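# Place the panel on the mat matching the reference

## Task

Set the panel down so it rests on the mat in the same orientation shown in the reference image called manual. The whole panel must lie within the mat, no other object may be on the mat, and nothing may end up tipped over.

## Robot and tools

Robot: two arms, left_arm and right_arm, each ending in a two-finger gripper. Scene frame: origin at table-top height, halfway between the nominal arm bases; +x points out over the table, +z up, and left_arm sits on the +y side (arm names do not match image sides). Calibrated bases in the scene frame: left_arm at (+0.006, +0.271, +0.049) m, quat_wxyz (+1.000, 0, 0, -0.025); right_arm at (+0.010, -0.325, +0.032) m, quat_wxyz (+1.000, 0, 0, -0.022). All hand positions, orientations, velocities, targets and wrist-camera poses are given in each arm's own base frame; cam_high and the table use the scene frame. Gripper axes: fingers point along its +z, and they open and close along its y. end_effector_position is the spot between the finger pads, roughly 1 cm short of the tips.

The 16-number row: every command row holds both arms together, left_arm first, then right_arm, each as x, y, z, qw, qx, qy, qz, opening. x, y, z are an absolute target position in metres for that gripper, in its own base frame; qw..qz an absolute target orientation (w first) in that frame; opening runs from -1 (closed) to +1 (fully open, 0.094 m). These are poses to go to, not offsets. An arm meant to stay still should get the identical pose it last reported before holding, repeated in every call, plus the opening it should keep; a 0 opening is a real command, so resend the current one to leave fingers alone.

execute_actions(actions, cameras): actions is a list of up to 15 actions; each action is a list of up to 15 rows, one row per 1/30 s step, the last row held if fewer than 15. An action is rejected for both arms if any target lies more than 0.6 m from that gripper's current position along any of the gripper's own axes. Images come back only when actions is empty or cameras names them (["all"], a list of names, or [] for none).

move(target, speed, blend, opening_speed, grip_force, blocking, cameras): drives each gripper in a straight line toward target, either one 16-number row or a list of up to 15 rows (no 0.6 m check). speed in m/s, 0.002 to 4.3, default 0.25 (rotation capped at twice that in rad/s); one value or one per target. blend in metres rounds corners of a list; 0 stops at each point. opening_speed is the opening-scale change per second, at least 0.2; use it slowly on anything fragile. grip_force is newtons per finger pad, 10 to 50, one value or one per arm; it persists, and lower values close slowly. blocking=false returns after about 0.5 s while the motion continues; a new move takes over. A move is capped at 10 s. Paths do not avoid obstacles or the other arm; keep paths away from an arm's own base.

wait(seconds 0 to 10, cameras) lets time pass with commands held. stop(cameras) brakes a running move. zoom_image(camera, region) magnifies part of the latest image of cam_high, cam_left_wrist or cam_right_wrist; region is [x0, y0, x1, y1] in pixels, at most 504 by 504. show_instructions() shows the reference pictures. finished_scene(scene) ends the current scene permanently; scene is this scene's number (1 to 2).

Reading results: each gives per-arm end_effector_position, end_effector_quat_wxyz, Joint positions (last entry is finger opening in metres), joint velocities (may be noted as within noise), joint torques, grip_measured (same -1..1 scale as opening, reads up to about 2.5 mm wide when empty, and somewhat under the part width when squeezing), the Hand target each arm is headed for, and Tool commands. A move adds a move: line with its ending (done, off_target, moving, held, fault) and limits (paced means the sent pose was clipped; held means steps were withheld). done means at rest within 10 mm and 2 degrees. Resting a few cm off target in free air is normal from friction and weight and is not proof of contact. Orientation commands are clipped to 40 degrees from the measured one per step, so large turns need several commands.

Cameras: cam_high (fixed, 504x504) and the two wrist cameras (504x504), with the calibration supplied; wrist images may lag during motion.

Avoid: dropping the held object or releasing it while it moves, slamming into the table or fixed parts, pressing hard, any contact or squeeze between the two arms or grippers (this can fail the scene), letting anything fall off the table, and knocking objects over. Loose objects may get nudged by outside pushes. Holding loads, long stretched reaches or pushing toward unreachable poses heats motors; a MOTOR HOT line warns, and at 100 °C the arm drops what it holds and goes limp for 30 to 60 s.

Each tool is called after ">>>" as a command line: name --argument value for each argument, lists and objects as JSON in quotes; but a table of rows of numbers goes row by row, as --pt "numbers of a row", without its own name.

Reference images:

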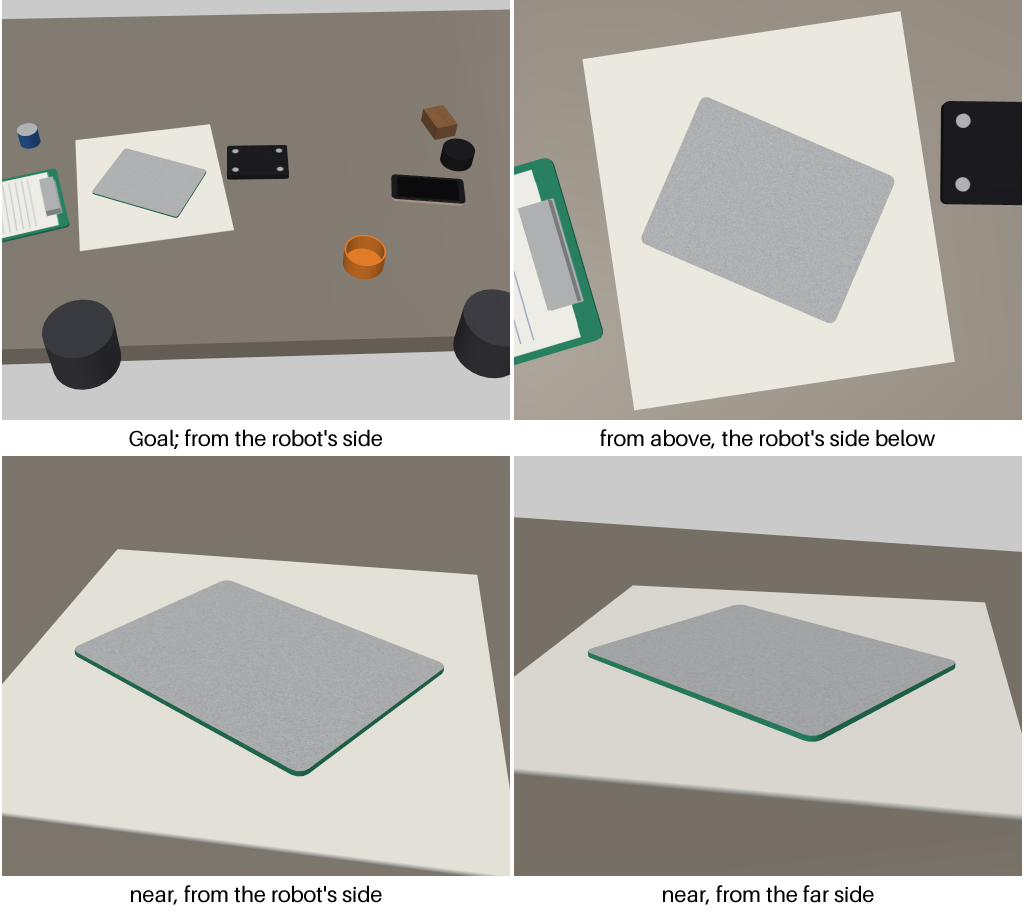

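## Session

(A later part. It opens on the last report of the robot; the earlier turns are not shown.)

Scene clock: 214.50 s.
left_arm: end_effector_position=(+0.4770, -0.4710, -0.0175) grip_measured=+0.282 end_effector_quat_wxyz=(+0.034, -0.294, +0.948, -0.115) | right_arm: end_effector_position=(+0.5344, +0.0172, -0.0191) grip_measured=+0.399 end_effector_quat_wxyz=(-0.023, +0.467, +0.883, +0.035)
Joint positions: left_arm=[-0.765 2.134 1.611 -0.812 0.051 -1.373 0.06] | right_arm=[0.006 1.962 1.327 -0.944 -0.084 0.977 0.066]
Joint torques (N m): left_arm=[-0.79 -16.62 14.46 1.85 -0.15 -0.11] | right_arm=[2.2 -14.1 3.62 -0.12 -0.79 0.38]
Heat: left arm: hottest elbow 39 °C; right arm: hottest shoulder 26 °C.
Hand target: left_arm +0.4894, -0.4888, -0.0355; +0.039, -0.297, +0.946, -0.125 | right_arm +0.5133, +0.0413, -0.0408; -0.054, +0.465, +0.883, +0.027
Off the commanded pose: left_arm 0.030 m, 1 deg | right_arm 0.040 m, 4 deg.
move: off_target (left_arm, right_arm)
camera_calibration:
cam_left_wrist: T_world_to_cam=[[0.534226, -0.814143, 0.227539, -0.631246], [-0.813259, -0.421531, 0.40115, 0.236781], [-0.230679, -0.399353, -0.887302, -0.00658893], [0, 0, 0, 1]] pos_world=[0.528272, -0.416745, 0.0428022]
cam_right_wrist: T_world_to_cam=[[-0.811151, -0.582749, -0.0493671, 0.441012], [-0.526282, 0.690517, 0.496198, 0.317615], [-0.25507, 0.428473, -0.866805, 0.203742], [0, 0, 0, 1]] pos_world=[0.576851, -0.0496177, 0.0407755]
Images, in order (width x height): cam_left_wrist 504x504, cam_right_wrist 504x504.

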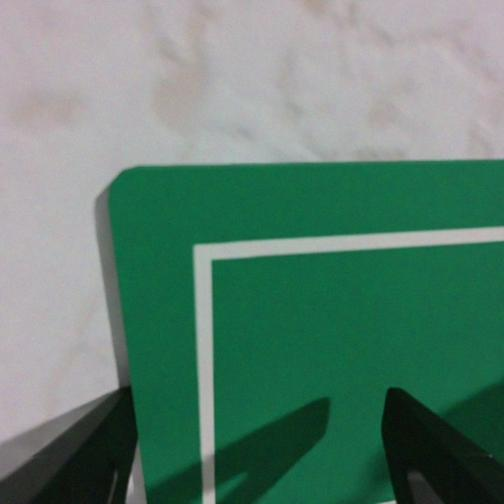

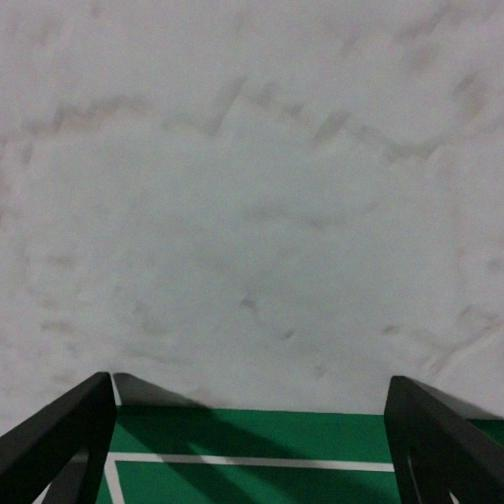

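>>> move --pt "0.494 -0.4954 -0.020 0.0391 -0.2973 0.9458 -0.1245 0.28 0.5088 0.0479 -0.025 -0.054 0.4647 0.8833 0.0284 0.4" --pt "0.494 -0.4954 0.015 0.0391 -0.2973 0.9458 -0.1245 0.28 0.5088 0.0479 0.012 -0.054 0.4647 0.8833 0.0284 0.4" --speed '[0.05, 0.03]' --blend '[0.002, 0]' --cameras '["cam_left_wrist", "cam_right_wrist"]'

Scene clock: 218.10 s.
left_arm: end_effector_position=(+0.4776, -0.4706, -0.0171) grip_measured=+0.282 end_effector_quat_wxyz=(+0.032, -0.295, +0.949, -0.106) | right_arm: end_effector_position=(+0.5181, +0.0446, -0.0160) grip_measured=+0.399 end_effector_quat_wxyz=(-0.042, +0.459, +0.887, +0.034)
Joint positions: left_arm=[-0.765 2.143 1.63 -0.84 0.046 -1.374 0.06] | right_arm=[0.053 1.942 1.303 -0.97 -0.101 1.007 0.066]
Joint torques (N m): left_arm=[-0.26 -21.71 9.29 0.66 -0.05 0.01] | right_arm=[-0.73 -15.74 5.16 -0.66 -0.24 0.13]
Heat: left arm: hottest elbow 40 °C; right arm: hottest shoulder 26 °C.
Hand target: left_arm +0.4778, -0.4711, -0.0169; +0.032, -0.295, +0.949, -0.108 | right_arm +0.5088, +0.0478, -0.0215; -0.054, +0.465, +0.883, +0.028
Off the commanded pose: left_arm 0.044 m, 2 deg | right_arm 0.030 m, 2 deg.
move: held (left_arm; a check stopped the path), off_target (right_arm; braked when a check withheld steps of left_arm); path passed 1 of 2 targets; limits=held
pose unreachable (left arm): on one or more control steps of this call, first in action 0 (counted from 0), this arm could not follow its commanded pose, so it was not sent that pose on those steps. It may still have moved: this result reports where it is.
cause: moving toward the commanded pose would bring a part of the arm too close to another arm (this arm's wrist (the part past joint 4) and the right arm's wrist (the part past joint 4), along the way the arms are being sent, or toward where that arm still pushes).
camera_calibration:
cam_left_wrist: T_world_to_cam=[[0.537414, -0.816778, 0.209905, -0.634318], [-0.808739, -0.428613, 0.402781, 0.231811], [-0.239014, -0.386219, -0.890903, 0.00417076], [0, 0, 0, 1]] pos_world=[0.529362, -0.417129, 0.0434934]
cam_right_wrist: T_world_to_cam=[[-0.80253, -0.595778, -0.0315376, 0.440358], [-0.520772, 0.673742, 0.524278, 0.286969], [-0.291105, 0.437173, -0.850963, 0.209137], [0, 0, 0, 1]] pos_world=[0.563726, -0.0224167, 0.0414042]
Images, in order (width x height): cam_left_wrist 504x504, cam_right_wrist 504x504.

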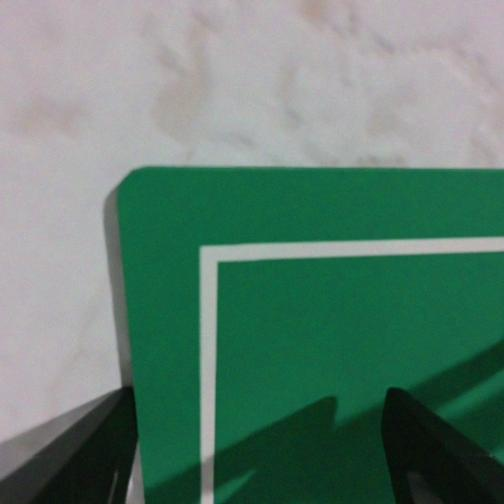

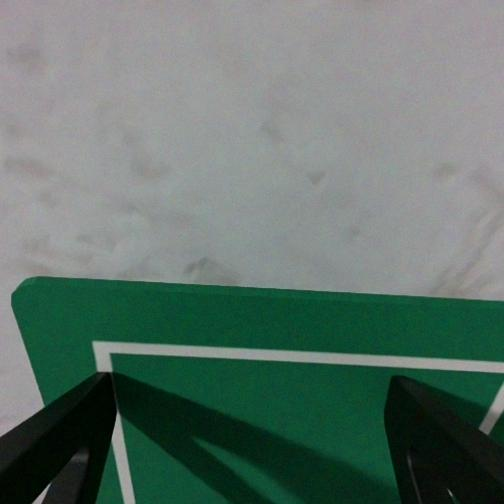

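>>> move --pt "0.45 -0.43 0.06 0.0391 -0.2973 0.9458 -0.1245 0.4 0.53 0.02 0.05 0 0.2 0.98 0 0.45" --pt "0.30 -0.08 0.13 0 0.0 1.0 0 0.4 0.42 0.16 0.08 0 -0.05 0.999 0 0.45" --pt "0.30 -0.03 0.13 0 0.2 0.98 0 0.4 0.359 0.251 0.05 0 -0.116 0.993 0 0.45" --speed '[0.3, 0.5, 0.4]' --blend '[0.05, 0.05, 0]' --cameras '["cam_high", "cam_right_wrist"]'

Scene clock: 225.90 s.
left_arm: end_effector_position=(+0.3015, -0.0352, +0.1268) grip_measured=+0.397 end_effector_quat_wxyz=(+0.001, +0.201, +0.980, +0.001) | right_arm: end_effector_position=(+0.3584, +0.2500, +0.0546) grip_measured=+0.448 end_effector_quat_wxyz=(-0.001, -0.123, +0.992, +0.000)
Joint positions: left_arm=[-0.116 1.192 0.837 -1.214 -0.002 0.288 0.066] | right_arm=[0.61 1.632 1.076 -1.015 -0.001 0.363 0.068]
Joint torques (N m): left_arm=[1.26 -9.23 9.99 -0.42 0.06 0.11] | right_arm=[-1.26 -11.05 6.45 0.46 -0.01 0.14]
Heat: left arm: hottest elbow 39 °C; right arm: hottest shoulder 26 °C.
Hand target: left_arm +0.3000, -0.0302, +0.1300; +0.000, +0.200, +0.980, +0.000 | right_arm +0.3590, +0.2509, +0.0500; +0.000, -0.116, +0.993, +0.000
Off the commanded pose: left_arm 0.006 m, 0 deg | right_arm 0.005 m, 1 deg.
move: done
camera_calibration:
cam_right_wrist: T_world_to_cam=[[0.269674, -0.962916, -0.00829779, 0.142978], [-0.866857, -0.246506, 0.433351, 0.387398], [-0.419326, -0.109671, -0.901187, 0.318273], [0, 0, 0, 1]] pos_world=[0.430721, 0.268077, 0.120131]
Images, in order (width x height): cam_high 504x504, cam_right_wrist 504x504.

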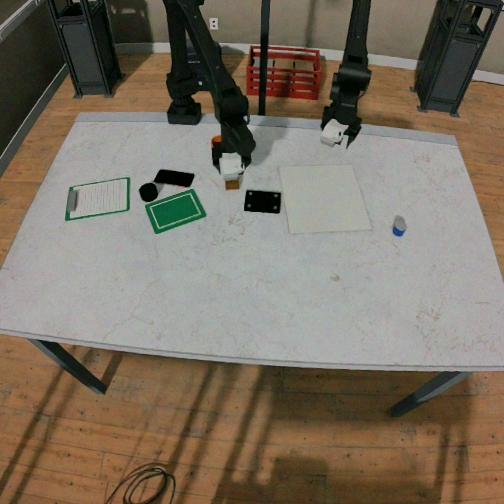

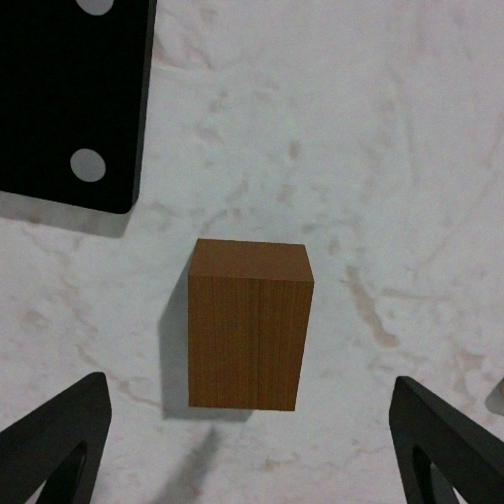

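>>> zoom_image --camera "cam_high" --region '[130, 130, 290, 250]'

Scaled by 3.150 from the camera's 504x504 image, which has a finer 720x720 frame.

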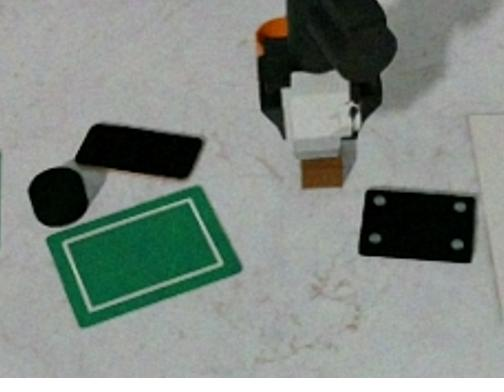

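>>> move --pt "0.30 -0.03 0.13 0 0.2 0.98 0 0.4 0.353 0.247 -0.017 0 -0.1115 0.9938 0 0.45" --pt "0.30 -0.03 0.13 0 0.2 0.98 0 0.4 0.353 0.247 -0.017 0 -0.1115 0.9938 0 -0.2" --pt "0.30 -0.03 0.13 0 0.2 0.98 0 0.4 0.37 0.235 0.06 0 -0.1115 0.9938 0 -0.2" --pt "0.30 -0.03 0.13 0 0.2 0.98 0 0.4 0.565 -0.035 0.04 0 0.4772 0.8788 0 -0.2" --speed '[0.15, 0.15, 0.3, 0.4]' --blend '[0, 0, 0.03, 0]' --cameras '["cam_high", "cam_right_wrist"]'

Scene clock: 233.30 s.
left_arm: end_effector_position=(+0.3015, -0.0352, +0.1268) grip_measured=+0.397 end_effector_quat_wxyz=(+0.001, +0.201, +0.980, +0.001) | right_arm: end_effector_position=(+0.5504, -0.0352, +0.0370) grip_measured=-0.097 end_effector_quat_wxyz=(-0.005, +0.471, +0.882, -0.002)
Joint positions: left_arm=[-0.116 1.192 0.837 -1.214 -0.002 0.288 0.066] | right_arm=[-0.063 1.922 1.438 -1.097 -0.001 0.917 0.042]
Joint torques (N m): left_arm=[1.26 -9.23 10 -0.43 0.07 0.14] | right_arm=[-1.03 -14.45 10.5 -0.49 -0.01 0.16]
Heat: left arm: hottest elbow 39 °C; right arm: hottest shoulder 26 °C.
Hand target: left_arm +0.3000, -0.0302, +0.1300; +0.000, +0.200, +0.980, +0.000 | right_arm +0.5645, -0.0350, +0.0400; +0.000, +0.477, +0.879, +0.000
Off the commanded pose: left_arm 0.006 m, 0 deg | right_arm 0.015 m, 1 deg.
move: off_target (right_arm)
camera_calibration:
cam_right_wrist: T_world_to_cam=[[-0.816051, -0.577979, -0.000231088, 0.427299], [-0.51952, 0.733337, 0.438538, 0.334288], [-0.253296, 0.357989, -0.898713, 0.276637], [0, 0, 0, 1]] pos_world=[0.592439, -0.0972091, 0.102118]
Images, in order (width x height): cam_high 504x504, cam_right_wrist 504x504.

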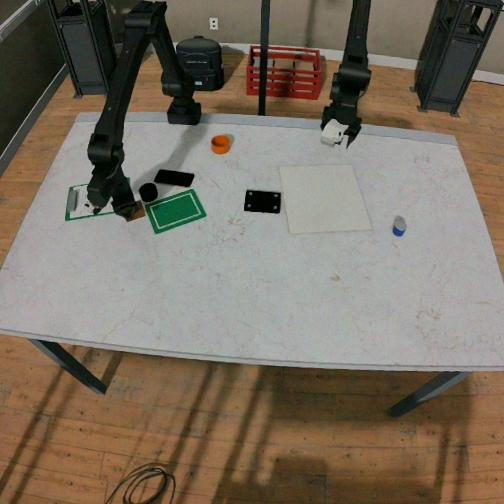

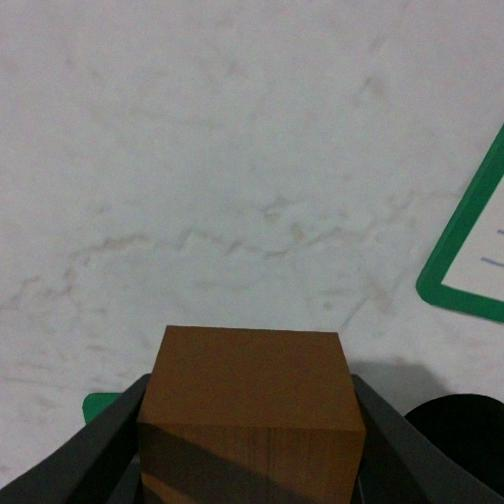

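>>> move --pt "0.425 -0.392 0.06 0.0307 0.4738 0.88 -0.0165 0.4 0.575 -0.034 0.02 0 0.4772 0.8788 0 -0.2" --pt "0.440 -0.409 0.0 0.0307 0.4738 0.88 -0.0165 0.4 0.575 -0.034 -0.018 0 0.4772 0.8788 0 -0.2" --speed '[0.5, 0.12]' --blend '[0.02, 0]' --cameras '["cam_high", "cam_left_wrist", "cam_right_wrist"]'

Scene clock: 236.67 s.
left_arm: end_effector_position=(+0.4264, -0.3924, -0.0056) grip_measured=+0.397 end_effector_quat_wxyz=(+0.010, +0.464, +0.886, -0.012) | right_arm: end_effector_position=(+0.5670, -0.0362, -0.0080) grip_measured=-0.097 end_effector_quat_wxyz=(-0.002, +0.473, +0.881, +0.000)
Joint positions: left_arm=[-0.737 2.02 1.469 -0.994 0.019 0.228 0.066] | right_arm=[-0.063 2.014 1.453 -1.013 -0.001 0.922 0.042]
Joint torques (N m): left_arm=[-0.73 -18.67 12.78 0.76 -0.11 0.14] | right_arm=[-1.14 -15.15 8.05 0.53 0 0.11]
Heat: left arm: hottest elbow 39 °C; right arm: hottest elbow 27 °C.
Hand target: left_arm +0.4394, -0.4084, +0.0005; +0.031, +0.474, +0.880, -0.016 | right_arm +0.5747, -0.0340, -0.0178; +0.000, +0.477, +0.879, +0.000
Off the commanded pose: left_arm 0.022 m, 3 deg | right_arm 0.013 m, 1 deg.
move: off_target (left_arm, right_arm)
camera_calibration:
cam_left_wrist: T_world_to_cam=[[-0.834032, -0.551715, 0.0004793, 0.142181], [-0.508604, 0.769196, 0.386859, 0.561276], [-0.213805, 0.322409, -0.922139, 0.299526], [0, 0, 0, 1]] pos_world=[0.468091, -0.449858, 0.0590019]
cam_right_wrist: T_world_to_cam=[[-0.818437, -0.574572, -0.0052231, 0.441627], [-0.519263, 0.7357, 0.43487, 0.363308], [-0.246021, 0.358626, -0.900478, 0.236666], [0, 0, 0, 1]] pos_world=[0.608322, -0.0984136, 0.0574271]

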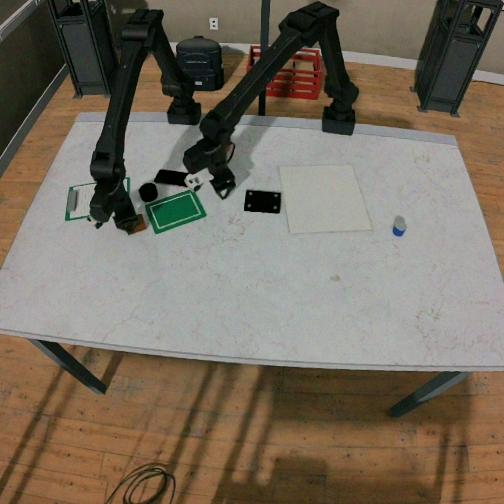

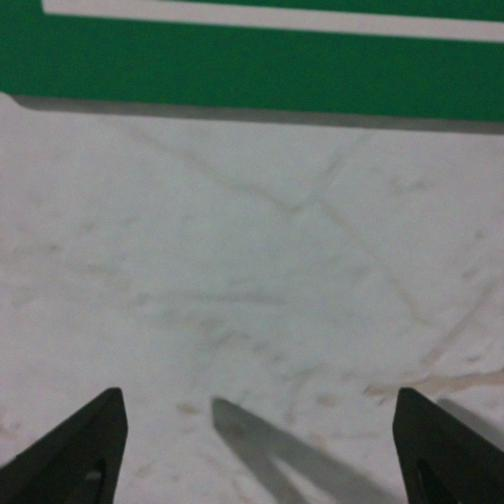

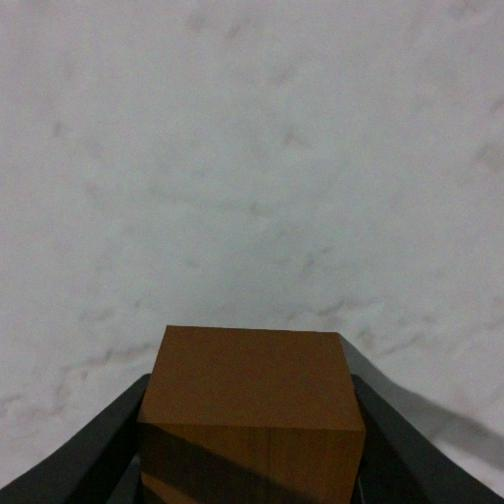

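>>> move --pt "0.440 -0.427 -0.036 0.0304 0.4891 0.8716 -0.0171 0.4 0.565 -0.018 -0.032 0 0.4924 0.8704 0 -0.2" --pt "0.4634 -0.4626 -0.040 0.0304 0.4891 0.8716 -0.0171 0.4 0.5514 0.0034 -0.032 0 0.4924 0.8704 0 -0.2" --speed '[0.1, 0.06]' --blend '[0.004, 0]' --cameras '["cam_left_wrist", "cam_right_wrist"]'

Scene clock: 240.27 s.
left_arm: end_effector_position=(+0.4609, -0.4388, -0.0242) grip_measured=+0.397 end_effector_quat_wxyz=(+0.025, +0.478, +0.878, -0.014) | right_arm: end_effector_position=(+0.5666, -0.0144, -0.0095) grip_measured=-0.099 end_effector_quat_wxyz=(+0.023, +0.494, +0.869, +0.008)
Joint positions: left_arm=[-0.757 2.158 1.653 -1.01 0.013 0.24 0.066] | right_arm=[-0.022 1.987 1.4 -0.937 0.008 1.011 0.042]
Joint torques (N m): left_arm=[-2.2 -17.61 13.63 0.95 0.12 0.02] | right_arm=[1.14 -15.15 4.23 0.21 -0.3 0.2]
Heat: left arm: hottest elbow 39 °C; right arm: hottest shoulder 27 °C.
Hand target: left_arm +0.4620, -0.4613, -0.0396; +0.031, +0.489, +0.872, -0.017 | right_arm +0.5508, +0.0025, -0.0311; +0.000, +0.492, +0.870, -0.001
Off the commanded pose: left_arm 0.029 m, 2 deg | right_arm 0.032 m, 3 deg.
move: off_target (left_arm, right_arm)
camera_calibration:
cam_left_wrist: T_world_to_cam=[[-0.850344, -0.526066, -0.0130572, 0.163816], [-0.494547, 0.790424, 0.361459, 0.62394], [-0.179831, 0.313822, -0.932296, 0.285074], [0, 0, 0, 1]] pos_world=[0.499133, -0.496462, 0.0423838]
cam_right_wrist: T_world_to_cam=[[-0.844219, -0.534334, -0.0422126, 0.468711], [-0.503974, 0.764498, 0.401936, 0.339216], [-0.182497, 0.360596, -0.914694, 0.191275], [0, 0, 0, 1]] pos_world=[0.601558, -0.0778544, 0.058401]
Images, in order (width x height): cam_left_wrist 504x504, cam_right_wrist 504x504.

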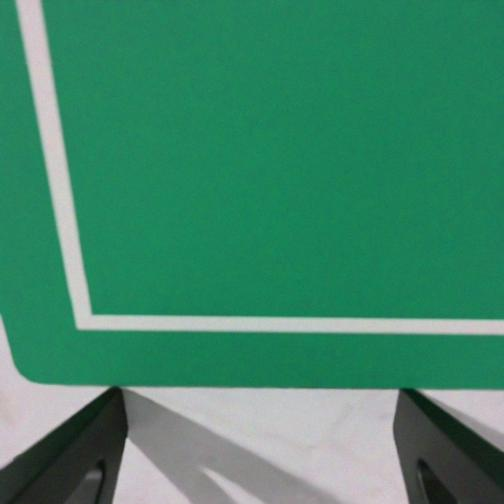

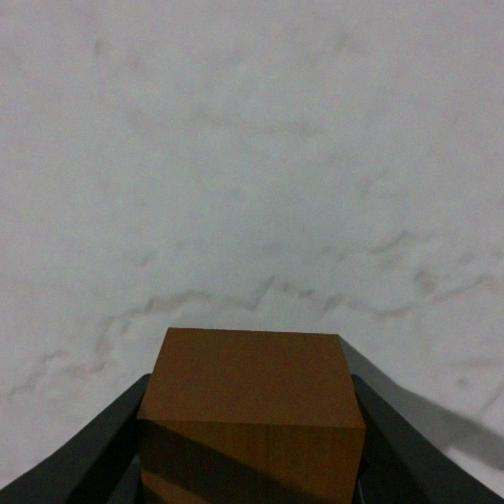

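>>> move --pt "0.4655 -0.467 -0.030 0.0304 0.4891 0.8716 -0.0171 0.4 0.549 0.005 -0.015 0 0.4924 0.8704 0 -0.2" --pt "0.4655 -0.467 0.004 0.0304 0.4891 0.8716 -0.0171 0.4 0.549 0.005 0.018 0 0.4924 0.8704 0 -0.2" --speed '[0.05, 0.035]' --blend '[0.003, 0]' --cameras '["cam_left_wrist", "cam_right_wrist", "cam_high"]'

Scene clock: 242.73 s.
left_arm: end_effector_position=(+0.4611, -0.4481, -0.0114) grip_measured=+0.397 end_effector_quat_wxyz=(+0.015, +0.482, +0.876, -0.012) | right_arm: end_effector_position=(+0.5478, +0.0018, +0.0067) grip_measured=-0.099 end_effector_quat_wxyz=(-0.005, +0.488, +0.873, -0.003)
Joint positions: left_arm=[-0.766 2.169 1.712 -1.078 0.015 0.239 0.066] | right_arm=[0.005 1.954 1.397 -1.026 0.002 1.024 0.042]
Joint torques (N m): left_arm=[-1.55 -21.89 13.55 -0.39 0.07 0.01] | right_arm=[-1.14 -18.02 6.93 -0.73 -0.09 0.15]
Heat: left arm: hottest elbow 39 °C; right arm: hottest shoulder 27 °C.
Hand target: left_arm +0.4648, -0.4665, +0.0044; +0.031, +0.489, +0.872, -0.017 | right_arm +0.5490, +0.0051, +0.0179; +0.000, +0.492, +0.870, +0.000
Off the commanded pose: left_arm 0.025 m, 2 deg | right_arm 0.012 m, 1 deg.
move: off_target (left_arm, right_arm)
camera_calibration:
cam_left_wrist: T_world_to_cam=[[-0.855558, -0.517668, -0.00637798, 0.165538], [-0.481075, 0.790407, 0.379241, 0.620738], [-0.19128, 0.32753, -0.925276, 0.311419], [0, 0, 0, 1]] pos_world=[0.499817, -0.506941, 0.0537957]
cam_right_wrist: T_world_to_cam=[[-0.837672, -0.546166, 0.00302689, 0.458276], [-0.490194, 0.754246, 0.436833, 0.302982], [-0.240866, 0.364439, -0.899537, 0.228631], [0, 0, 0, 1]] pos_world=[0.587475, -0.0615504, 0.0719223]

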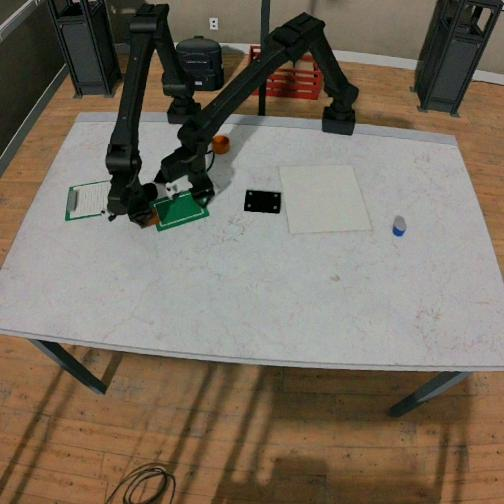

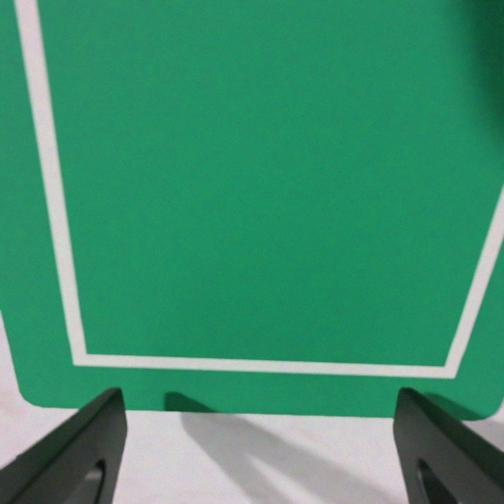

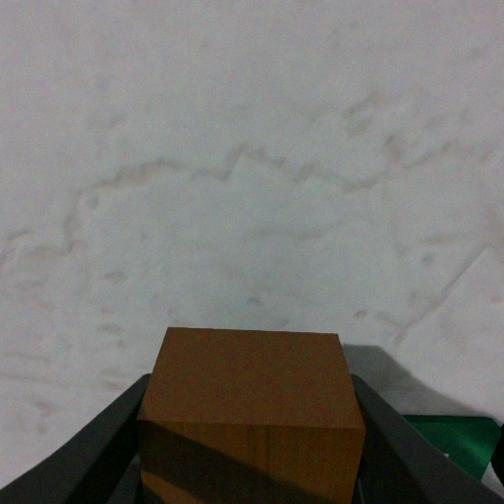

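>>> move --pt "0.450 -0.436 0.02 0.0304 0.4891 0.8716 -0.0171 0.4 0.558 -0.013 -0.010 0 0.4924 0.8704 0 -0.2" --pt "0.435 -0.41 0.04 0.0353 -0.2683 0.9544 -0.1256 0.4 0.558 -0.013 -0.028 0 0.4924 0.8704 0 0.2" --pt "0.435 -0.41 0.04 0.0353 -0.2683 0.9544 -0.1256 0.4 0.564 -0.020 -0.020 -0.1511 0.4849 0.8572 0.0855 0.2" --pt "0.435 -0.41 0.04 0.0353 -0.2683 0.9544 -0.1256 -0.25 0.564 -0.020 -0.022 -0.1511 0.4849 0.8572 0.0855 -0.25" --speed '[0.15, 0.3, 0.2, 0.1]' --blend '[0.003, 0, 0, 0]' --cameras '["cam_left_wrist", "cam_right_wrist", "cam_high"]'

Scene clock: 253.70 s.
left_arm: end_effector_position=(+0.4255, -0.4130, +0.0307) grip_measured=-0.246 end_effector_quat_wxyz=(+0.026, -0.255, +0.960, -0.114) | right_arm: end_effector_position=(+0.5543, -0.0142, -0.0163) grip_measured=-0.096 end_effector_quat_wxyz=(-0.150, +0.488, +0.856, +0.084)
Joint positions: left_arm=[-0.747 1.903 1.37 -0.817 0.076 -1.276 0.035] | right_arm=[-0.109 2.121 1.576 -1.241 -0.272 0.897 0.042]
Joint torques (N m): left_arm=[1.08 -19.9 9.14 1.18 -0.16 -0.11] | right_arm=[-2.14 -15.85 9.39 -1.05 -0.26 -0.22]
Heat: left arm: hottest elbow 39 °C; right arm: hottest shoulder 28 °C.
Hand target: left_arm +0.4349, -0.4098, +0.0400; +0.035, -0.268, +0.954, -0.125 | right_arm +0.5635, -0.0200, -0.0219; -0.151, +0.485, +0.857, +0.085
Off the commanded pose: left_arm 0.014 m, 2 deg | right_arm 0.013 m, 0 deg.
move: off_target (left_arm, right_arm); target 2's new opening was sent with right_arm's hand 0.020 m and 1 deg from that target; target 4's new opening was sent with left_arm's hand 0.014 m and 2 deg from that target
camera_calibration:
cam_left_wrist: T_world_to_cam=[[0.466814, -0.856439, 0.220446, -0.556082], [-0.842185, -0.354464, 0.4063, 0.239887], [-0.269831, -0.375323, -0.886749, 0.07407], [0, 0, 0, 1]] pos_world=[0.481603, -0.363419, 0.0908016]
cam_right_wrist: T_world_to_cam=[[-0.848653, -0.528807, -0.0123322, 0.461153], [-0.378544, 0.590889, 0.712429, 0.26864], [-0.36945, 0.609273, -0.701636, 0.293358], [0, 0, 0, 1]] pos_world=[0.601432, -0.0936104, 0.0201302]

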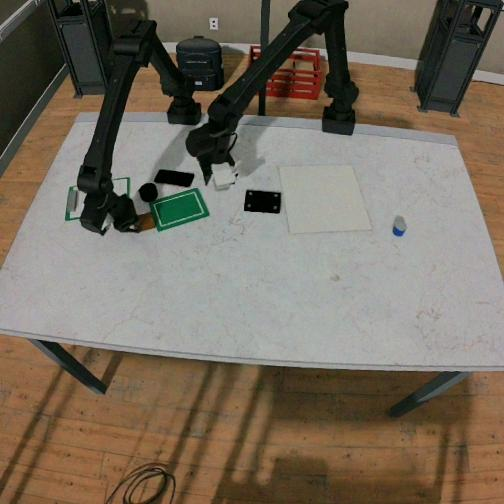

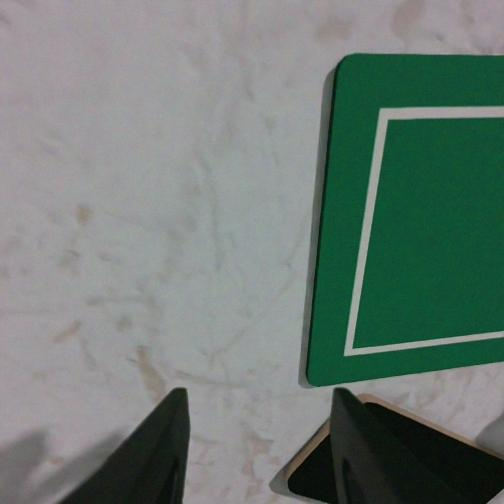

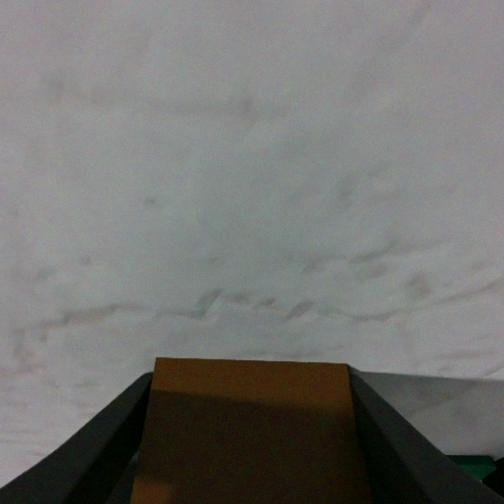

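>>> zoom_image --camera "cam_high" --region '[130, 130, 290, 250]'

Scaled by 3.150 from the camera's 504x504 image, which has a finer 720x720 frame.

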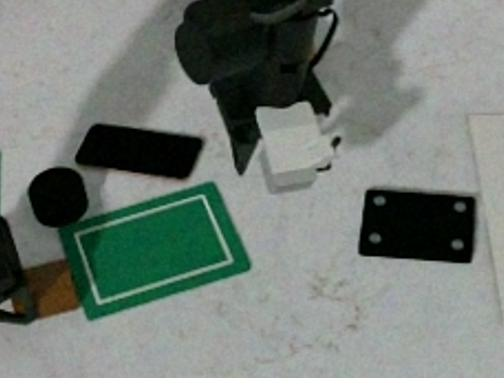

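>>> move --pt "0.448 -0.425 0.02 0.034 -0.2583 0.9572 -0.126 -0.25 0.560 -0.034 -0.008 -0.1511 0.4849 0.8572 0.0855 -0.25" --pt "0.460 -0.438 -0.025 0.034 -0.2583 0.9572 -0.126 -0.25 0.538 -0.053 -0.012 -0.152 0.4945 0.8517 0.0872 -0.25" --pt "0.460 -0.438 -0.034 0.034 -0.2583 0.9572 -0.126 -0.25 0.538 -0.053 -0.032 -0.152 0.4945 0.8517 0.0872 -0.25" --speed '[0.15, 0.12, 0.08]' --blend '[0.01, 0.003, 0]' --cameras '["cam_left_wrist", "cam_right_wrist", "cam_high"]'

>>> zoom_image --camera "cam_high" --region '[130, 130, 290, 250]'

Scene clock: 257.33 s.
left_arm: end_effector_position=(+0.4461, -0.4324, -0.0213) grip_measured=-0.247 end_effector_quat_wxyz=(+0.031, -0.255, +0.959, -0.122) | right_arm: end_effector_position=(+0.5409, -0.0479, -0.0178) grip_measured=-0.096 end_effector_quat_wxyz=(-0.152, +0.496, +0.850, +0.087)
Joint positions: left_arm=[-0.747 2.03 1.414 -0.714 0.077 -1.276 0.035] | right_arm=[-0.173 2.107 1.543 -1.239 -0.269 0.853 0.042]
Joint torques (N m): left_arm=[0.5 -16.56 11.79 1.43 -0.06 0.02] | right_arm=[-2.14 -17.08 5.12 0.75 -0.09 -0.21]
Heat: left arm: hottest elbow 39 °C; right arm: hottest shoulder 28 °C.
Hand target: left_arm +0.4594, -0.4372, -0.0337; +0.034, -0.258, +0.957, -0.126 | right_arm +0.5378, -0.0529, -0.0316; -0.152, +0.494, +0.851, +0.087
Off the commanded pose: left_arm 0.020 m, 1 deg | right_arm 0.015 m, 0 deg.
move: off_target (left_arm, right_arm)
camera_calibration:
cam_left_wrist: T_world_to_cam=[[0.463853, -0.853224, 0.238429, -0.567627], [-0.847455, -0.34891, 0.400102, 0.276176], [-0.258186, -0.387647, -0.884912, 0.0157837], [0, 0, 0, 1]] pos_world=[0.501417, -0.381834, 0.0388079]
cam_right_wrist: T_world_to_cam=[[-0.859633, -0.51074, -0.0132413, 0.438666], [-0.363985, 0.594029, 0.717387, 0.276873], [-0.358533, 0.621509, -0.696549, 0.302677], [0, 0, 0, 1]] pos_world=[0.586389, -0.128543, 0.0180125]

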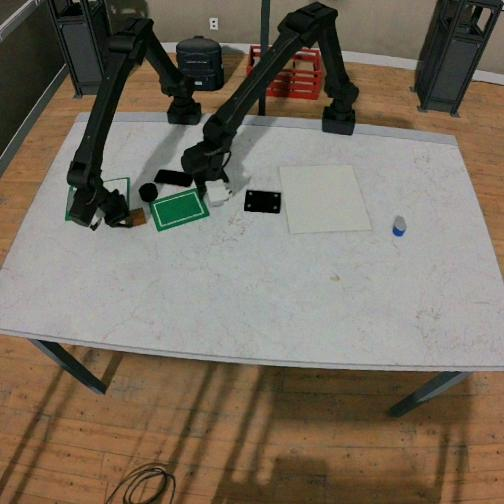

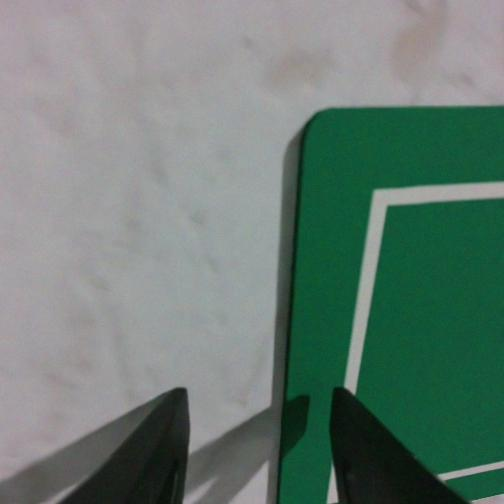

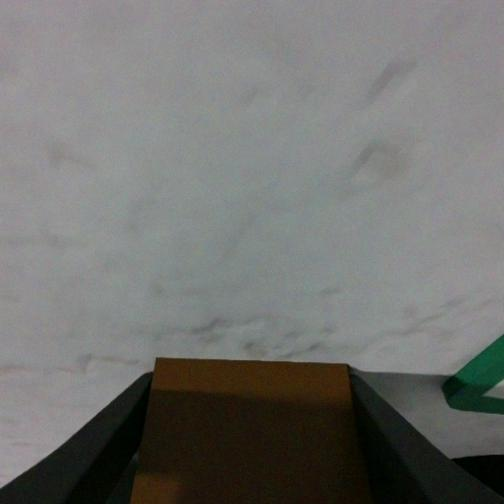

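Scaled by 3.150 from the camera's 504x504 image, which has a finer 720x720 frame.

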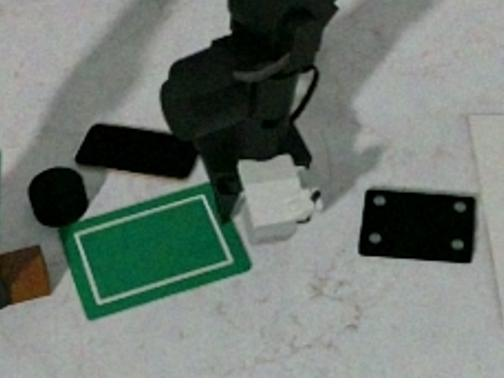

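>>> move --pt "0.4917 -0.4928 -0.040 0.034 -0.2583 0.9572 -0.126 -0.25 0.5098 0.006 -0.034 -0.152 0.4945 0.8517 0.0872 -0.25" --speed 0.07 --cameras '["cam_left_wrist", "cam_right_wrist", "cam_high"]'

>>> zoom_image --camera "cam_left_wrist" --region '[100, 320, 284, 504]'

Scene clock: 260.70 s.
left_arm: end_effector_position=(+0.4749, -0.4566, -0.0210) grip_measured=-0.247 end_effector_quat_wxyz=(+0.025, -0.261, +0.960, -0.102) | right_arm: end_effector_position=(+0.5270, -0.0360, -0.0156) grip_measured=-0.096 end_effector_quat_wxyz=(-0.117, +0.504, +0.850, +0.093)
Joint positions: left_arm=[-0.748 2.13 1.598 -0.839 0.065 -1.286 0.035] | right_arm=[-0.152 2.024 1.418 -1.116 -0.26 0.899 0.042]
Joint torques (N m): left_arm=[-1.96 -15.62 15.9 2.81 0.15 -0.14] | right_arm=[4.48 -15.38 3.43 -0.66 -1.08 0.39]
Heat: left arm: hottest elbow 39 °C; right arm: hottest shoulder 28 °C.
Hand target: left_arm +0.4882, -0.4897, -0.0384; +0.034, -0.258, +0.957, -0.126 | right_arm +0.5085, +0.0031, -0.0329; -0.152, +0.494, +0.852, +0.086
Off the commanded pose: left_arm 0.044 m, 3 deg | right_arm 0.049 m, 4 deg.
move: off_target (left_arm, right_arm)
camera_calibration:
cam_left_wrist: T_world_to_cam=[[0.479514, -0.855044, 0.197396, -0.610847], [-0.833405, -0.373295, 0.407538, 0.274327], [-0.274776, -0.359931, -0.891599, 0.0344433], [0, 0, 0, 1]] pos_world=[0.531, -0.4075, 0.0394898]
cam_right_wrist: T_world_to_cam=[[-0.868005, -0.493427, -0.0556553, 0.437228], [-0.396605, 0.621477, 0.675626, 0.280695], [-0.298784, 0.60852, -0.735141, 0.259222], [0, 0, 0, 1]] pos_world=[0.568293, -0.116447, 0.0252532]

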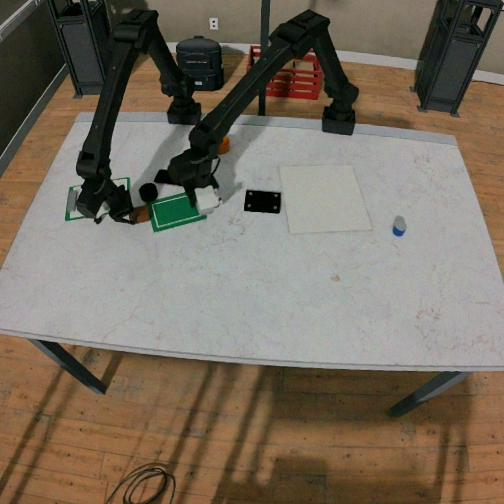

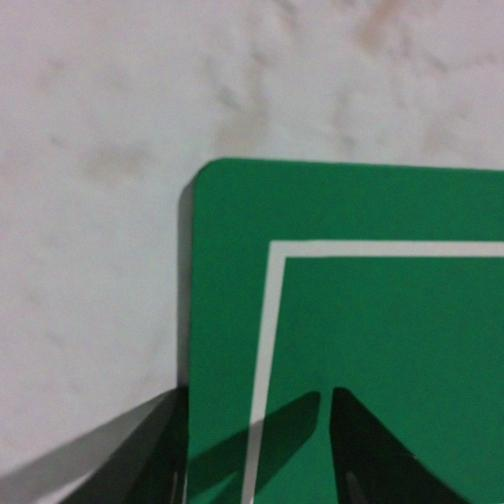

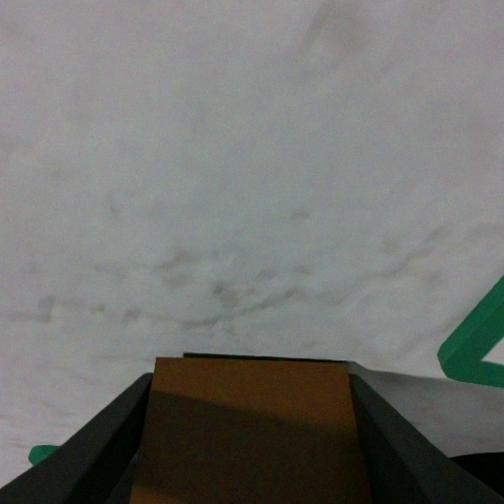

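Scaled by 2.739 from the camera's 504x504 image, which has a finer 720x720 frame.

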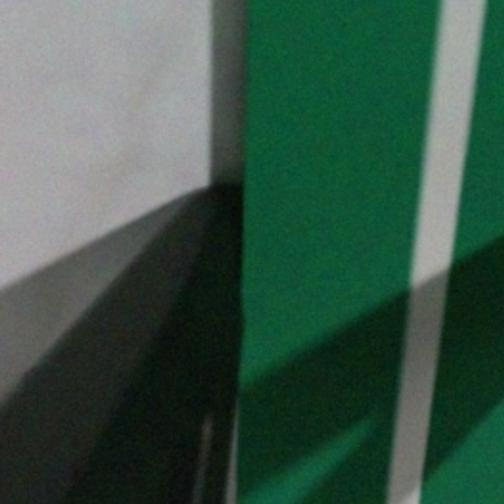

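>>> move --pt "0.4917 -0.4928 -0.015 0.034 -0.2583 0.9572 -0.126 -0.25 0.5098 0.006 -0.005 -0.152 0.4945 0.8517 0.0872 -0.25" --pt "0.4917 -0.4928 0.012 0.034 -0.2583 0.9572 -0.126 -0.25 0.5098 0.006 0.022 -0.152 0.4945 0.8517 0.0872 -0.25" --speed '[0.05, 0.03]' --blend '[0.003, 0]' --cameras '["cam_left_wrist", "cam_right_wrist", "cam_high"]'

>>> zoom_image --camera "cam_left_wrist" --region '[100, 320, 284, 504]'

Scene clock: 263.17 s.
left_arm: end_effector_position=(+0.4874, -0.4733, -0.0044) grip_measured=-0.247 end_effector_quat_wxyz=(+0.028, -0.259, +0.959, -0.112) | right_arm: end_effector_position=(+0.5065, +0.0101, +0.0096) grip_measured=-0.096 end_effector_quat_wxyz=(-0.158, +0.485, +0.856, +0.084)
Joint positions: left_arm=[-0.752 2.147 1.674 -0.877 0.069 -1.289 0.035] | right_arm=[-0.076 1.982 1.413 -1.224 -0.286 0.922 0.042]
Joint torques (N m): left_arm=[-1.55 -21.83 13.87 0.1 0 -0.12] | right_arm=[-2.49 -17.49 6.89 -1.18 -0.3 0.16]
Heat: left arm: hottest elbow 40 °C; right arm: hottest shoulder 28 °C.
Hand target: left_arm +0.4909, -0.4923, +0.0124; +0.034, -0.258, +0.957, -0.127 | right_arm +0.5097, +0.0060, +0.0220; -0.152, +0.494, +0.851, +0.087
Off the commanded pose: left_arm 0.026 m, 2 deg | right_arm 0.013 m, 1 deg.
move: off_target (left_arm, right_arm)
camera_calibration:
cam_left_wrist: T_world_to_cam=[[0.474225, -0.852966, 0.218083, -0.630728], [-0.839597, -0.36361, 0.403566, 0.279345], [-0.26493, -0.374483, -0.88858, 0.0349788], [0, 0, 0, 1]] pos_world=[0.542911, -0.423318, 0.0558985]
cam_right_wrist: T_world_to_cam=[[-0.845254, -0.534323, -0.00672105, 0.432008], [-0.373645, 0.581989, 0.722273, 0.215189], [-0.382015, 0.613015, -0.691575, 0.285314], [0, 0, 0, 1]] pos_world=[0.554554, -0.0693079, 0.0447949]

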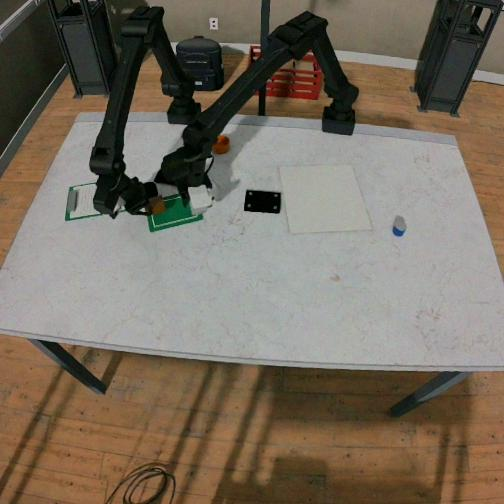

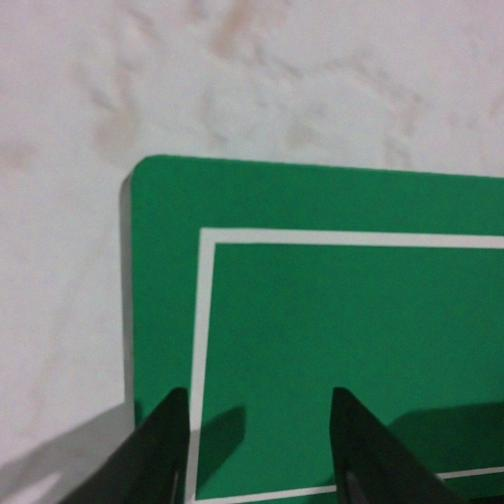

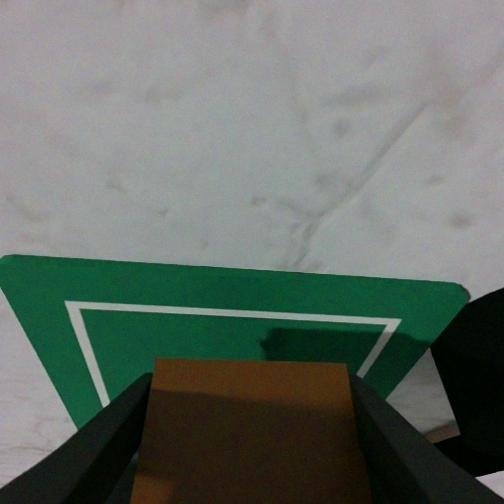

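Scaled by 2.739 from the camera's 504x504 image, which has a finer 720x720 frame.

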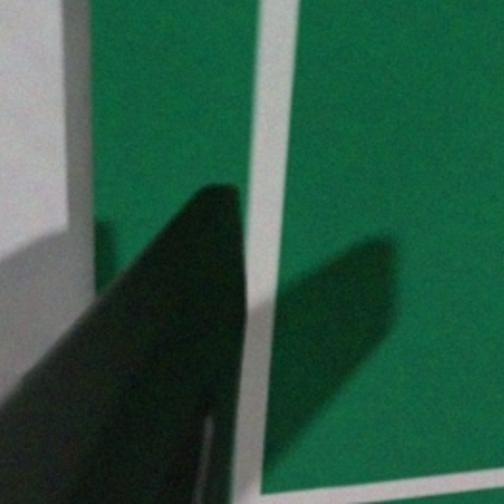

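>>> zoom_image --camera "cam_high" --region '[60, 80, 280, 180]'

>>> zoom_image --camera "cam_high" --region '[240, 90, 480, 190]'

Scaled by 2.291 from the camera's 504x504 image, which has a finer 720x720 frame.

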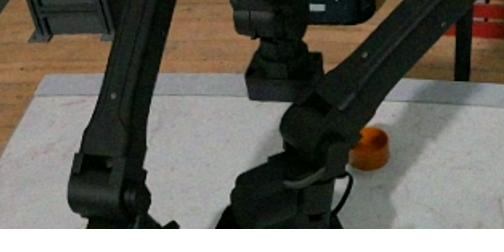

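Scaled by 2.100 from the camera's 504x504 image, which has a finer 720x720 frame.

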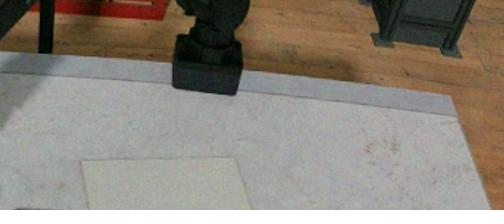

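>>> move --pt "0.483 -0.465 0.025 0.0281 -0.2137 0.9681 -0.1274 -0.25 0.515 -0.005 0.035 -0.152 0.4945 0.8517 0.0872 -0.25" --pt "0.455 -0.420 0.015 0.0281 -0.2137 0.9681 -0.1274 -0.25 0.545 -0.070 0.01 -0.1464 0.5291 0.8306 0.0933 -0.25" --pt "0.468 -0.446 -0.034 0.0281 -0.2137 0.9681 -0.1274 -0.25 0.541 -0.062 -0.032 -0.1464 0.5291 0.8306 0.0933 -0.25" --speed '[0.2, 0.25, 0.12]' --blend '[0.01, 0.01, 0]' --cameras '["cam_left_wrist", "cam_right_wrist", "cam_high"]'

>>> zoom_image --camera "cam_high" --region '[130, 130, 290, 250]'

Scene clock: 281.80 s.
left_arm: end_effector_position=(+0.4593, -0.4399, -0.0205) grip_measured=-0.248 end_effector_quat_wxyz=(+0.028, -0.217, +0.968, -0.127) | right_arm: end_effector_position=(+0.5359, -0.0675, -0.0175) grip_measured=-0.096 end_effector_quat_wxyz=(-0.147, +0.538, +0.825, +0.093)
Joint positions: left_arm=[-0.736 2.06 1.468 -0.737 0.101 -1.188 0.035] | right_arm=[-0.213 2.09 1.515 -1.211 -0.278 0.912 0.042]
Joint torques (N m): left_arm=[0.03 -17.2 11.63 1.09 -0.03 0.09] | right_arm=[0.21 -15.21 6.76 0.46 -0.2 -0.11]
Heat: left arm: hottest elbow 41 °C; right arm: hottest shoulder 30 °C.
Hand target: left_arm +0.4676, -0.4454, -0.0337; +0.028, -0.214, +0.968, -0.128 | right_arm +0.5404, -0.0620, -0.0317; -0.146, +0.529, +0.831, +0.093
Off the commanded pose: left_arm 0.017 m, 0 deg | right_arm 0.016 m, 1 deg.
move: off_target (left_arm, right_arm)
camera_calibration:
cam_left_wrist: T_world_to_cam=[[0.394215, -0.885137, 0.24724, -0.562316], [-0.874193, -0.278168, 0.398007, 0.327699], [-0.283516, -0.373035, -0.883438, 0.0349901], [0, 0, 0, 1]] pos_world=[0.518066, -0.393518, 0.0395118]
cam_right_wrist: T_world_to_cam=[[-0.905327, -0.42453, -0.0125234, 0.454681], [-0.304911, 0.629143, 0.714988, 0.257149], [-0.295655, 0.651116, -0.699025, 0.281514], [0, 0, 0, 1]] pos_world=[0.573274, -0.152056, 0.0186211]

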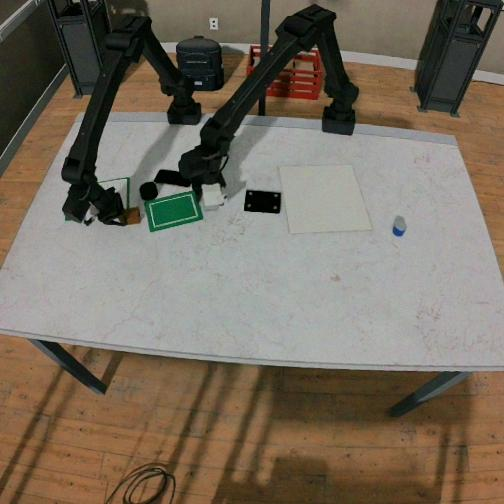

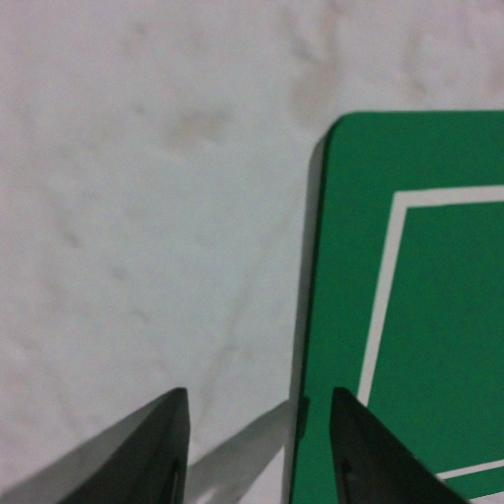

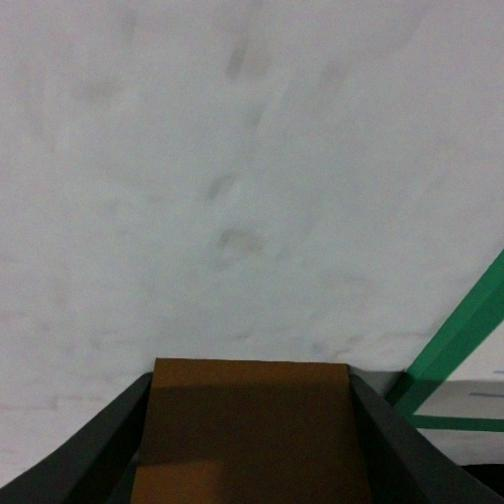

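Scaled by 3.150 from the camera's 504x504 image, which has a finer 720x720 frame.

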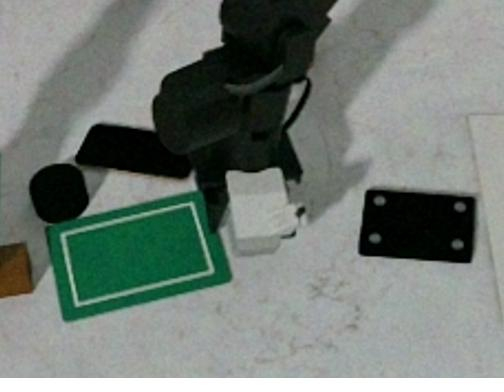

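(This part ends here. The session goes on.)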